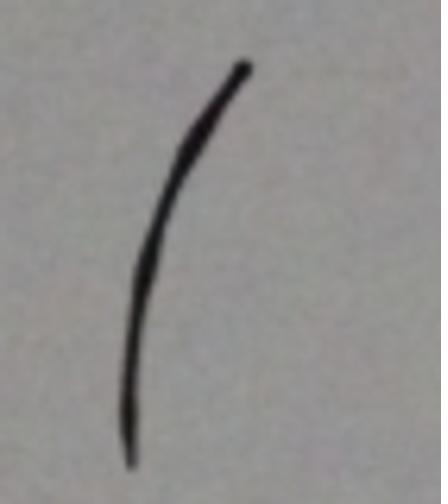

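Call:
move(
  target=[
    [0,0,0,0,0,0,0.754,0,0.576,0.696,0.754,0,0.576,0.696,0.754,0,0.576,0.696,0.714,0.678,0.226,0.168,0.4,-0.6,0.35678,0.30672,-0.01667,0,0,0,0.205,0,-0.664,0.841,0.205,0,-0.664,0.841,0.754,0,0.576,0.696,-0.686,0.678,-0.258,0.168,0.6,-0.9],
    [0,0,0,0,0,0,0.754,0,0.576,0.696,0.754,0,0.576,0.696,0.754,0,0.576,0.696,0.714,0.678,0.226,0.168,0.4,-0.6,0.35678,0.30672,-0.05283,0,0,0,0.205,0,-0.664,0.841,0.205,0,-0.664,0.841,0.754,0,0.576,0.696,-0.686,0.678,-0.258,0.168,0.6,-0.9],
    [0,0,0,0,0,0,0.754,0,0.576,0.696,0.754,0,0.576,0.696,0.754,0,0.576,0.696,0.714,0.678,0.226,0.168,0.4,-0.6,0.35343,0.3105,-0.05667,0,0,0,0.205,0,-0.664,0.841,0.205,0,-0.664,0.841,0.754,0,0.576,0.696,-0.686,0.678,-0.258,0.168,0.6,-0.9],
    [0,0,0,0,0,0,0.754,0,0.576,0.696,0.754,0,0.576,0.696,0.754,0,0.576,0.696,0.714,0.678,0.226,0.168,0.4,-0.6,0.34437,0.31732,-0.057,0,0,0,0.205,0,-0.664,0.841,0.205,0,-0.664,0.841,0.754,0,0.576,0.696,-0.686,0.678,-0.258,0.168,0.6,-0.9],
    [0,0,0,0,0,0,0.754,0,0.576,0.696,0.754,0,0.576,0.696,0.754,0,0.576,0.696,0.714,0.678,0.226,0.168,0.4,-0.6,0.32812,0.32567,-0.057,0,0,0,0.205,0,-0.664,0.841,0.205,0,-0.664,0.841,0.754,0,0.576,0.696,-0.686,0.678,-0.258,0.168,0.6,-0.9],
    [0,0,0,0,0,0,0.754,0,0.576,0.696,0.754,0,0.576,0.696,0.754,0,0.576,0.696,0.714,0.678,0.226,0.168,0.4,-0.6,0.31052,0.33098,-0.057,0,0,0,0.205,0,-0.664,0.841,0.205,0,-0.664,0.841,0.754,0,0.576,0.696,-0.686,0.678,-0.258,0.168,0.6,-0.9],
    [0,0,0,0,0,0,0.754,0,0.576,0.696,0.754,0,0.576,0.696,0.754,0,0.576,0.696,0.714,0.678,0.226,0.168,0.4,-0.6,0.29402,0.3343,-0.057,0,0,0,0.205,0,-0.664,0.841,0.205,0,-0.664,0.841,0.754,0,0.576,0.696,-0.686,0.678,-0.258,0.168,0.6,-0.9],
    [0,0,0,0,0,0,0.754,0,0.576,0.696,0.754,0,0.576,0.696,0.754,0,0.576,0.696,0.714,0.678,0.226,0.168,0.4,-0.6,0.28028,0.33457,-0.0555,0,0,0,0.205,0,-0.664,0.841,0.205,0,-0.664,0.841,0.754,0,0.576,0.696,-0.686,0.678,-0.258,0.168,0.6,-0.9],
    [0,0,0,0,0,0,0.754,0,0.576,0.696,0.754,0,0.576,0.696,0.754,0,0.576,0.696,0.714,0.678,0.226,0.168,0.4,-0.6,0.27,0.335,-0.05167,0,0,0,0.205,0,-0.664,0.841,0.205,0,-0.664,0.841,0.754,0,0.576,0.696,-0.686,0.678,-0.258,0.168,0.6,-0.9],
    [0,0,0,0,0,0,0.754,0,0.576,0.696,0.754,0,0.576,0.696,0.754,0,0.576,0.696,0.714,0.678,0.226,0.168,0.4,-0.6,0.27,0.33,-0.01667,0,0,0,0.205,0,-0.664,0.841,0.205,0,-0.664,0.841,0.754,0,0.576,0.696,-0.686,0.678,-0.258,0.168,0.6,-0.9],
  ],
  speed=[0.25,0.1,0.04,0.04,0.04,0.04,0.04,0.04,0.04,0.1],
  blend=[0.003,0.001,0.001,0.003,0.003,0.003,0.003,0.002,0.001,0],
  cameras=[],
)

Call:
move(
  target=[
    [0,0,0,0,0,0,0.754,0,0.576,0.696,0.754,0,0.576,0.696,0.754,0,0.576,0.696,0.714,0.678,0.226,0.168,0.4,-0.6,0.08312,-0.02802,0,0,0,0,0.205,0,-0.664,0.841,0.205,0,-0.664,0.841,0.754,0,0.576,0.696,-0.686,0.678,-0.258,0.168,0.6,-0.9],
    [0,0,0,0,0,0,0.754,0,0.576,0.696,0.754,0,0.576,0.696,0.754,0,0.576,0.696,0.714,0.678,0.226,0.168,0.4,-0.6,0.08312,-0.02802,-0.03617,0,0,0,0.205,0,-0.664,0.841,0.205,0,-0.664,0.841,0.754,0,0.576,0.696,-0.686,0.678,-0.258,0.168,0.6,-0.9],
    [0,0,0,0,0,0,0.754,0,0.576,0.696,0.754,0,0.576,0.696,0.754,0,0.576,0.696,0.714,0.678,0.226,0.168,0.4,-0.6,0.07855,-0.02575,-0.04,0,0,0,0.205,0,-0.664,0.841,0.205,0,-0.664,0.841,0.754,0,0.576,0.696,-0.686,0.678,-0.258,0.168,0.6,-0.9],
    [0,0,0,0,0,0,0.754,0,0.576,0.696,0.754,0,0.576,0.696,0.754,0,0.576,0.696,0.714,0.678,0.226,0.168,0.4,-0.6,0.07023,-0.01912,-0.04033,0,0,0,0.205,0,-0.664,0.841,0.205,0,-0.664,0.841,0.754,0,0.576,0.696,-0.686,0.678,-0.258,0.168,0.6,-0.9],
    [0,0,0,0,0,0,0.754,0,0.576,0.696,0.754,0,0.576,0.696,0.754,0,0.576,0.696,0.714,0.678,0.226,0.168,0.4,-0.6,0.05525,-0.01107,-0.04033,0,0,0,0.205,0,-0.664,0.841,0.205,0,-0.664,0.841,0.754,0,0.576,0.696,-0.686,0.678,-0.258,0.168,0.6,-0.9],
    [0,0,0,0,0,0,0.754,0,0.576,0.696,0.754,0,0.576,0.696,0.754,0,0.576,0.696,0.714,0.678,0.226,0.168,0.4,-0.6,0.03875,-0.00525,-0.04033,0,0,0,0.205,0,-0.664,0.841,0.205,0,-0.664,0.841,0.754,0,0.576,0.696,-0.686,0.678,-0.258,0.168,0.6,-0.9],
    [0,0,0,0,0,0,0.754,0,0.576,0.696,0.754,0,0.576,0.696,0.754,0,0.576,0.696,0.714,0.678,0.226,0.168,0.4,-0.6,0.02308,-0.00077,-0.04033,0,0,0,0.205,0,-0.664,0.841,0.205,0,-0.664,0.841,0.754,0,0.576,0.696,-0.686,0.678,-0.258,0.168,0.6,-0.9],
    [0,0,0,0,0,0,0.754,0,0.576,0.696,0.754,0,0.576,0.696,0.754,0,0.576,0.696,0.714,0.678,0.226,0.168,0.4,-0.6,0.01005,0.00223,-0.03883,0,0,0,0.205,0,-0.664,0.841,0.205,0,-0.664,0.841,0.754,0,0.576,0.696,-0.686,0.678,-0.258,0.168,0.6,-0.9],
    [0,0,0,0,0,0,0.754,0,0.576,0.696,0.754,0,0.576,0.696,0.754,0,0.576,0.696,0.714,0.678,0.226,0.168,0.4,-0.6,0,0.00367,-0.035,0,0,0,0.205,0,-0.664,0.841,0.205,0,-0.664,0.841,0.754,0,0.576,0.696,-0.686,0.678,-0.258,0.168,0.6,-0.9],
    [0,0,0,0,0,0,0.754,0,0.576,0.696,0.754,0,0.576,0.696,0.754,0,0.576,0.696,0.714,0.678,0.226,0.168,0.4,-0.6,-0.00333,-0.00333,0,0,0,0,0.205,0,-0.664,0.841,0.205,0,-0.664,0.841,0.754,0,0.576,0.696,-0.686,0.678,-0.258,0.168,0.6,-0.9],
    [0,0,0,0,0,0,0.754,0,0.576,0.696,0.754,0,0.576,0.696,0.754,0,0.576,0.696,0.714,0.678,0.226,0.168,0.4,-0.6,-0.27,-0.33,0.01667,0,0,0,0.205,0,-0.664,0.841,0.205,0,-0.664,0.841,0.754,0,0.576,0.696,-0.686,0.678,-0.258,0.168,0.6,-0.9],
  ],
  speed=[0.25,0.1,0.04,0.04,0.04,0.04,0.04,0.04,0.04,0.1,0.25],
  blend=[0.003,0.001,0.001,0.003,0.003,0.003,0.003,0.002,0.001,0.005,0],
  cameras=["cam_above"],
)

Call:
zoom_image(
  camera="cam_above",
  region=[205, 210, 275, 290],
)

Call:
move(
  target=[
    [0,0,0,0,0,0,0.754,0,0.576,0.696,0.754,0,0.576,0.696,0.754,0,0.576,0.696,0.714,0.678,0.226,0.168,0.4,-0.6,0.144,0.26017,-0.01667,0,0,0,0.205,0,-0.664,0.841,0.205,0,-0.664,0.841,0.754,0,0.576,0.696,-0.686,0.678,-0.258,0.168,0.6,-0.9],
    [0,0,0,0,0,0,0.754,0,0.576,0.696,0.754,0,0.576,0.696,0.754,0,0.576,0.696,0.714,0.678,0.226,0.168,0.4,-0.6,0.144,0.26017,-0.05283,0,0,0,0.205,0,-0.664,0.841,0.205,0,-0.664,0.841,0.754,0,0.576,0.696,-0.686,0.678,-0.258,0.168,0.6,-0.9],
    [0,0,0,0,0,0,0.754,0,0.576,0.696,0.754,0,0.576,0.696,0.754,0,0.576,0.696,0.714,0.678,0.226,0.168,0.4,-0.6,0.14667,0.25167,-0.05617,0,0,0,0.205,0,-0.664,0.841,0.205,0,-0.664,0.841,0.754,0,0.576,0.696,-0.686,0.678,-0.258,0.168,0.6,-0.9],
    [0,0,0,0,0,0,0.754,0,0.576,0.696,0.754,0,0.576,0.696,0.754,0,0.576,0.696,0.714,0.678,0.226,0.168,0.4,-0.6,0.14833,0.245,-0.05167,0,0,0,0.205,0,-0.664,0.841,0.205,0,-0.664,0.841,0.754,0,0.576,0.696,-0.686,0.678,-0.258,0.168,0.6,-0.9],
    [0,0,0,0,0,0,0.754,0,0.576,0.696,0.754,0,0.576,0.696,0.754,0,0.576,0.696,0.714,0.678,0.226,0.168,0.4,-0.6,0.15933,0.19333,-0.04167,0,0,0,0.205,0,-0.664,0.841,0.205,0,-0.664,0.841,0.754,0,0.576,0.696,-0.686,0.678,-0.258,0.168,0.6,-0.9],
    [0,0,0,0,0,0,0.754,0,0.576,0.696,0.754,0,0.576,0.696,0.754,0,0.576,0.696,0.714,0.678,0.226,0.168,0.4,-0.6,0.15933,0.19333,-0.05283,0,0,0,0.205,0,-0.664,0.841,0.205,0,-0.664,0.841,0.754,0,0.576,0.696,-0.686,0.678,-0.258,0.168,0.6,-0.9],
    [0,0,0,0,0,0,0.754,0,0.576,0.696,0.754,0,0.576,0.696,0.754,0,0.576,0.696,0.714,0.678,0.226,0.168,0.4,-0.6,0.1605,0.18883,-0.0555,0,0,0,0.205,0,-0.664,0.841,0.205,0,-0.664,0.841,0.754,0,0.576,0.696,-0.686,0.678,-0.258,0.168,0.6,-0.9],
    [0,0,0,0,0,0,0.754,0,0.576,0.696,0.754,0,0.576,0.696,0.754,0,0.576,0.696,0.714,0.678,0.226,0.168,0.4,-0.6,0.16867,0.17333,-0.05617,0,0,0,0.205,0,-0.664,0.841,0.205,0,-0.664,0.841,0.754,0,0.576,0.696,-0.686,0.678,-0.258,0.168,0.6,-0.9],
    [0,0,0,0,0,0,0.754,0,0.576,0.696,0.754,0,0.576,0.696,0.754,0,0.576,0.696,0.714,0.678,0.226,0.168,0.4,-0.6,0.17167,0.16117,-0.05617,0,0,0,0.205,0,-0.664,0.841,0.205,0,-0.664,0.841,0.754,0,0.576,0.696,-0.686,0.678,-0.258,0.168,0.6,-0.9],
    [0,0,0,0,0,0,0.754,0,0.576,0.696,0.754,0,0.576,0.696,0.754,0,0.576,0.696,0.714,0.678,0.226,0.168,0.4,-0.6,0.1725,0.155,-0.05167,0,0,0,0.205,0,-0.664,0.841,0.205,0,-0.664,0.841,0.754,0,0.576,0.696,-0.686,0.678,-0.258,0.168,0.6,-0.9],
    [0,0,0,0,0,0,0.754,0,0.576,0.696,0.754,0,0.576,0.696,0.754,0,0.576,0.696,0.714,0.678,0.226,0.168,0.4,-0.6,0.17367,0.14833,-0.04167,0,0,0,0.205,0,-0.664,0.841,0.205,0,-0.664,0.841,0.754,0,0.576,0.696,-0.686,0.678,-0.258,0.168,0.6,-0.9],
    [0,0,0,0,0,0,0.754,0,0.576,0.696,0.754,0,0.576,0.696,0.754,0,0.576,0.696,0.714,0.678,0.226,0.168,0.4,-0.6,0.17367,0.14833,-0.05283,0,0,0,0.205,0,-0.664,0.841,0.205,0,-0.664,0.841,0.754,0,0.576,0.696,-0.686,0.678,-0.258,0.168,0.6,-0.9],
    [0,0,0,0,0,0,0.754,0,0.576,0.696,0.754,0,0.576,0.696,0.754,0,0.576,0.696,0.714,0.678,0.226,0.168,0.4,-0.6,0.17383,0.14,-0.05617,0,0,0,0.205,0,-0.664,0.841,0.205,0,-0.664,0.841,0.754,0,0.576,0.696,-0.686,0.678,-0.258,0.168,0.6,-0.9],
    [0,0,0,0,0,0,0.754,0,0.576,0.696,0.754,0,0.576,0.696,0.754,0,0.576,0.696,0.714,0.678,0.226,0.168,0.4,-0.6,0.17383,0.13583,-0.05583,0,0,0,0.205,0,-0.664,0.841,0.205,0,-0.664,0.841,0.754,0,0.576,0.696,-0.686,0.678,-0.258,0.168,0.6,-0.9],
    [0,0,0,0,0,0,0.754,0,0.576,0.696,0.754,0,0.576,0.696,0.754,0,0.576,0.696,0.714,0.678,0.226,0.168,0.4,-0.6,0.17383,0.13,-0.04167,0,0,0,0.205,0,-0.664,0.841,0.205,0,-0.664,0.841,0.754,0,0.576,0.696,-0.686,0.678,-0.258,0.168,0.6,-0.9],
  ],
  speed=[0.25,0.1,0.04,0.04,0.1,0.1,0.04,0.04,0.04,0.04,0.1,0.1,0.04,0.04,0.04],
  blend=[0.003,0.001,0.001,0.001,0.001,0.001,0.001,0.003,0.001,0.001,0.001,0.001,0.001,0.001,0],
  cameras=[],
)

Call:
move(
  target=[
    [0,0,0,0,0,0,0.754,0,0.576,0.696,0.754,0,0.576,0.696,0.754,0,0.576,0.696,0.714,0.678,0.226,0.168,0.4,-0.6,0,0,0.025,0,0,0,0.205,0,-0.664,0.841,0.205,0,-0.664,0.841,0.754,0,0.576,0.696,-0.686,0.678,-0.258,0.168,0.6,-0.9],
    [0,0,0,0,0,0,0.754,0,0.576,0.696,0.754,0,0.576,0.696,0.754,0,0.576,0.696,0.714,0.678,0.226,0.168,0.4,-0.6,-0.17383,-0.13,0.04167,0,0,0,0.205,0,-0.664,0.841,0.205,0,-0.664,0.841,0.754,0,0.576,0.696,-0.686,0.678,-0.258,0.168,0.6,-0.9],
  ],
  speed=[0.1,0.25],
  blend=[0.005,0],
  cameras=["cam_above"],
)

Call:
zoom_image(
  camera="cam_above",
  region=[250, 300, 345, 360],
)

Scene clock: 3311.83 s.
left_arm: end_effector_position=(+0.2719, +0.2722, +0.3001) hand_goal=(+0.754, +0.000, +0.576, +0.696, +0.754, +0.000, +0.576, +0.696, +0.754, +0.000, +0.576, +0.696, +0.714, +0.678, +0.226, +0.168) hand_measured=(+0.754, +0.000, +0.576, +0.696, +0.754, +0.000, +0.576, +0.696, +0.754, +0.000, +0.576, +0.696, +0.714, +0.678, +0.224, +0.168) hand_current_ma=(-3, +0, +3, +0, -3, +0, +3, +0, -3, +0, +3, +0, +1, -3, -14, +0) hand_state=(goal, goal, goal, goal, goal, goal, goal, goal, goal, goal, goal, goal, goal, goal, goal, overload) hand_current_limit=0.40 hand_speed=-0.60 end_effector_quat_wxyz=(+0.010, -0.106, +0.994, +0.033) | right_arm: end_effector_position=(+0.5921, +0.5280, +0.1401) hand_goal=(+0.206, +0.000, -0.664, +0.842, +0.206, +0.000, -0.664, +0.842, +0.754, +0.000, +0.576, +0.696, -0.686, +0.678, -0.258, +0.168) hand_measured=(+0.236, +0.002, -0.650, +0.850, +0.242, +0.002, -0.646, +0.852, +0.754, +0.002, +0.576, +0.696, -0.684, +0.678, -0.146, +0.194) hand_current_ma=(+53, +0, +16, +6, +68, +1, +22, +9, +0, +1, +0, +0, +1, +0, +440, +58) hand_state=(blocked, goal, goal, goal, blocked, goal, goal, goal, goal, goal, goal, goal, goal, goal, blocked, blocked) hand_current_limit=0.60 hand_speed=-0.90 end_effector_quat_wxyz=(-0.299, +0.641, +0.298, +0.641)
Joint positions: left_arm=[4.048 -1.188 -2.052 -1.411 1.603 -0.876] | right_arm=[0.579 -0.973 1.669 -0.696 1.278 -1.57]
Joint torques (N m): left_arm=[4.42 -1.44 29.32 0.54 -1.18 -1.15] | right_arm=[7.16 -46.82 -14.77 -1.21 1.22 0.23]
Wrist force (N): left_arm=[-0.7 -0.7 -0.6] | right_arm=[0.4 0.3 0.3]
Wrist torque (N m): left_arm=[-0.03 0.07 -0.02] | right_arm=[0.09 0.03 0.44]
Wrist force, peak (N): left_arm=[-0.7 -1.2 -0.9] | right_arm=[0.8 0.8 2.2]
Hand target: left_arm +0.2719, +0.2722, +0.3001; +0.010, -0.106, +0.994, +0.033 | right_arm +0.5920, +0.5280, +0.1400; -0.299, +0.641, +0.298, +0.641
Off the commanded pose: left_arm 0.000 m, 0 deg | right_arm 0.000 m, 0 deg.
move: done
No camera images: "cameras" was empty.

Scene clock: 3315.47 s.
left_arm: end_effector_position=(+0.2719, +0.2722, +0.3001) hand_goal=(+0.754, +0.000, +0.576, +0.696, +0.754, +0.000, +0.576, +0.696, +0.754, +0.000, +0.576, +0.696, +0.714, +0.678, +0.226, +0.168) hand_measured=(+0.754, +0.000, +0.576, +0.696, +0.754, +0.000, +0.576, +0.696, +0.754, +0.000, +0.576, +0.696, +0.714, +0.678, +0.224, +0.168) hand_current_ma=(-3, +0, +3, +0, -3, +0, +3, +0, -3, +0, +3, +0, +1, -3, -14, +0) hand_state=(goal, goal, goal, goal, goal, goal, goal, goal, goal, goal, goal, goal, goal, goal, goal, overload) hand_current_limit=0.40 hand_speed=-0.60 end_effector_quat_wxyz=(+0.010, -0.106, +0.994, +0.033) | right_arm: end_effector_position=(+0.4301, +0.3301, +0.1500) hand_goal=(+0.206, +0.000, -0.664, +0.842, +0.206, +0.000, -0.664, +0.842, +0.754, +0.000, +0.576, +0.696, -0.686, +0.678, -0.258, +0.168) hand_measured=(+0.236, +0.002, -0.650, +0.850, +0.242, +0.002, -0.646, +0.852, +0.754, +0.002, +0.576, +0.696, -0.684, +0.678, -0.146, +0.194) hand_current_ma=(+53, +0, +16, +6, +68, +1, +22, +9, +0, +1, +0, +0, +1, +0, +440, +58) hand_state=(blocked, goal, goal, goal, blocked, goal, goal, goal, goal, goal, goal, goal, goal, goal, blocked, blocked) hand_current_limit=0.60 hand_speed=-0.90 end_effector_quat_wxyz=(-0.299, +0.641, +0.298, +0.641)
Joint positions: left_arm=[4.048 -1.188 -2.052 -1.411 1.603 -0.876] | right_arm=[0.308 -1.489 2.415 -0.927 1.008 -1.57]
Joint torques (N m): left_arm=[4.39 -1.74 29.6 0.53 -1.09 -1.11] | right_arm=[-6.95 -30.36 0.05 -2.4 -1.03 0.61]
Wrist force (N): left_arm=[-0.1 -1.0 -0.9] | right_arm=[0.6 0.0 0.5]
Wrist torque (N m): left_arm=[-0.04 -0.03 0.03] | right_arm=[0.07 -0.03 0.45]
Wrist force, peak (N): left_arm=[-0.7 -1.2 -0.5] | right_arm=[0.3 3.5 0.8]
Hand target: left_arm +0.2719, +0.2722, +0.3001; +0.010, -0.106, +0.994, +0.033 | right_arm +0.4300, +0.3300, +0.1500; -0.299, +0.641, +0.298, +0.641
Off the commanded pose: left_arm 0.000 m, 0 deg | right_arm 0.000 m, 0 deg.
move: done
Images, in order (width x height): cam_above 672x504.

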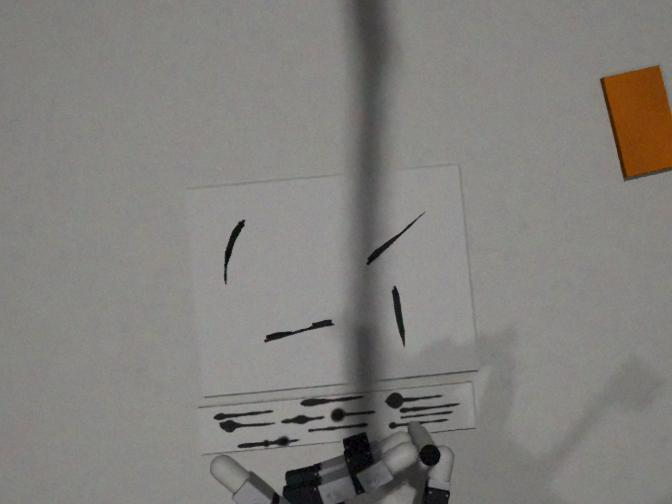

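Scaled by 6.300.

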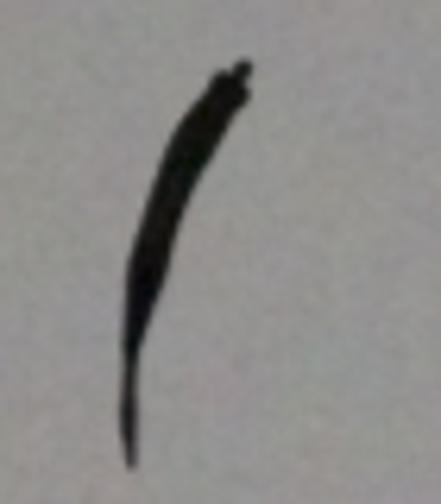

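Scene clock: 3318.73 s.
left_arm: end_effector_position=(+0.2719, +0.2722, +0.3001) hand_goal=(+0.754, +0.000, +0.576, +0.696, +0.754, +0.000, +0.576, +0.696, +0.754, +0.000, +0.576, +0.696, +0.714, +0.678, +0.226, +0.168) hand_measured=(+0.754, +0.000, +0.576, +0.696, +0.754, +0.000, +0.576, +0.696, +0.754, +0.000, +0.576, +0.696, +0.714, +0.678, +0.224, +0.168) hand_current_ma=(-3, +0, +3, +0, -3, +0, +3, +0, -3, +0, +3, +0, +1, -3, -14, +0) hand_state=(goal, goal, goal, goal, goal, goal, goal, goal, goal, goal, goal, goal, goal, goal, goal, overload) hand_current_limit=0.40 hand_speed=-0.60 end_effector_quat_wxyz=(+0.010, -0.106, +0.994, +0.033) | right_arm: end_effector_position=(+0.5343, +0.4080, +0.1250) hand_goal=(+0.206, +0.000, -0.664, +0.842, +0.206, +0.000, -0.664, +0.842, +0.754, +0.000, +0.576, +0.696, -0.686, +0.678, -0.258, +0.168) hand_measured=(+0.236, +0.002, -0.650, +0.850, +0.242, +0.002, -0.646, +0.852, +0.754, +0.002, +0.576, +0.696, -0.684, +0.678, -0.146, +0.194) hand_current_ma=(+53, +0, +16, +6, +68, +1, +22, +9, +0, +1, +0, +0, +1, +0, +440, +58) hand_state=(blocked, goal, goal, goal, blocked, goal, goal, goal, goal, goal, goal, goal, goal, goal, blocked, blocked) hand_current_limit=0.60 hand_speed=-0.90 end_effector_quat_wxyz=(-0.299, +0.641, +0.298, +0.641)
Joint positions: left_arm=[4.048 -1.188 -2.052 -1.411 1.603 -0.876] | right_arm=[0.414 -1.172 2.069 -0.897 1.114 -1.57]
Joint torques (N m): left_arm=[4.45 -1.57 29.2 0.46 -1.15 -1.17] | right_arm=[9.86 -27.08 -7.01 -2.93 1.19 -0.2]
Wrist force (N): left_arm=[-0.7 -0.5 -0.4] | right_arm=[0.4 0.1 0.2]
Wrist torque (N m): left_arm=[-0.02 0.05 -0.02] | right_arm=[0.05 -0.01 0.43]
Wrist force, peak (N): left_arm=[-0.9 -1.0 -0.9] | right_arm=[0.6 -0.6 2.4]
Hand target: left_arm +0.2719, +0.2722, +0.3001; +0.010, -0.106, +0.994, +0.033 | right_arm +0.5343, +0.4080, +0.1250; -0.299, +0.641, +0.298, +0.641
Off the commanded pose: left_arm 0.000 m, 0 deg | right_arm 0.000 m, 0 deg.
move: done
No camera images: "cameras" was empty.

Scene clock: 3319.93 s.
left_arm: end_effector_position=(+0.2719, +0.2722, +0.3001) hand_goal=(+0.754, +0.000, +0.576, +0.696, +0.754, +0.000, +0.576, +0.696, +0.754, +0.000, +0.576, +0.696, +0.714, +0.678, +0.226, +0.168) hand_measured=(+0.754, +0.000, +0.576, +0.696, +0.754, +0.000, +0.576, +0.696, +0.754, +0.000, +0.576, +0.696, +0.714, +0.678, +0.224, +0.168) hand_current_ma=(-3, +0, +3, +0, -3, +0, +3, +0, -3, +0, +3, +0, +1, -3, -14, +0) hand_state=(goal, goal, goal, goal, goal, goal, goal, goal, goal, goal, goal, goal, goal, goal, goal, overload) hand_current_limit=0.40 hand_speed=-0.60 end_effector_quat_wxyz=(+0.010, -0.106, +0.994, +0.033) | right_arm: end_effector_position=(+0.4301, +0.3301, +0.1500) hand_goal=(+0.206, +0.000, -0.664, +0.842, +0.206, +0.000, -0.664, +0.842, +0.754, +0.000, +0.576, +0.696, -0.686, +0.678, -0.258, +0.168) hand_measured=(+0.236, +0.002, -0.650, +0.850, +0.242, +0.002, -0.646, +0.852, +0.754, +0.002, +0.576, +0.696, -0.684, +0.678, -0.146, +0.194) hand_current_ma=(+53, +0, +16, +6, +68, +1, +22, +9, +0, +1, +0, +0, +1, +0, +440, +58) hand_state=(blocked, goal, goal, goal, blocked, goal, goal, goal, goal, goal, goal, goal, goal, goal, blocked, blocked) hand_current_limit=0.60 hand_speed=-0.90 end_effector_quat_wxyz=(-0.299, +0.641, +0.298, +0.641)
Joint positions: left_arm=[4.048 -1.188 -2.052 -1.411 1.603 -0.876] | right_arm=[0.308 -1.489 2.415 -0.927 1.008 -1.57]
Joint torques (N m): left_arm=[4.44 -2.3 29.01 0.52 -1.13 -1.2] | right_arm=[0.24 -29.12 0.04 -2.9 0.17 1.24]
Wrist force (N): left_arm=[-0.5 -0.7 -0.6] | right_arm=[0.4 0.2 0.5]
Wrist torque (N m): left_arm=[-0.04 0.03 0.01] | right_arm=[0.09 0.02 0.42]
Wrist force, peak (N): left_arm=[-0.9 -0.9 -0.8] | right_arm=[1.8 0.9 2.3]
Hand target: left_arm +0.2719, +0.2722, +0.3001; +0.010, -0.106, +0.994, +0.033 | right_arm +0.4300, +0.3300, +0.1500; -0.299, +0.641, +0.298, +0.641
Off the commanded pose: left_arm 0.000 m, 0 deg | right_arm 0.000 m, 0 deg.
move: done
Images, in order (width x height): cam_above 672x504.

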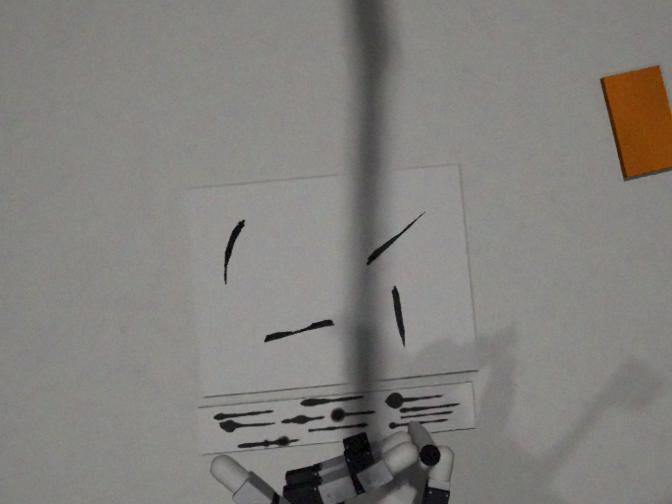

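Scaled by 5.305.

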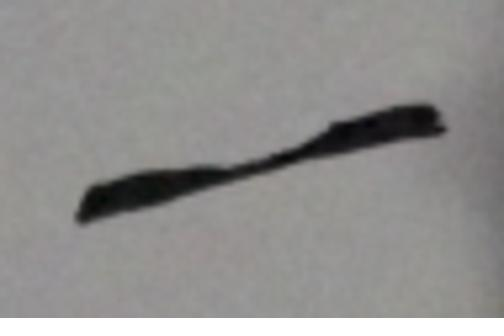

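Call:
zoom_image(
  camera="cam_above",
  region=[180, 155, 490, 400],
)

Call:
zoom_image(
  camera="cam_above",
  region=[355, 195, 435, 275],
)

Call:
zoom_image(
  camera="cam_above",
  region=[375, 278, 425, 352],
)

Scaled by 1.626.

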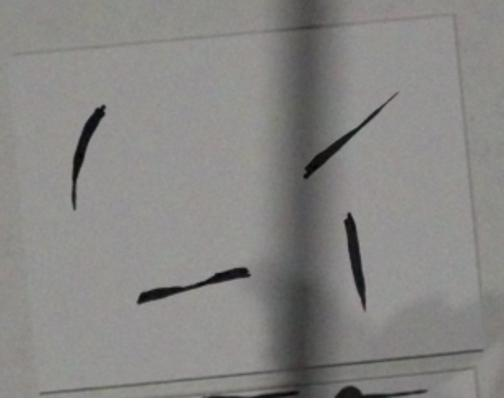

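Scaled by 6.300.

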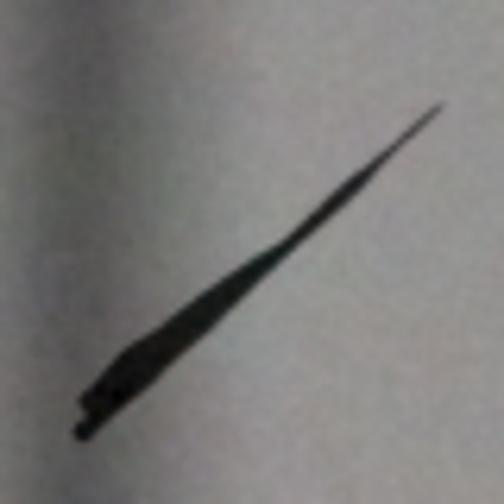

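Scaled by 6.811.

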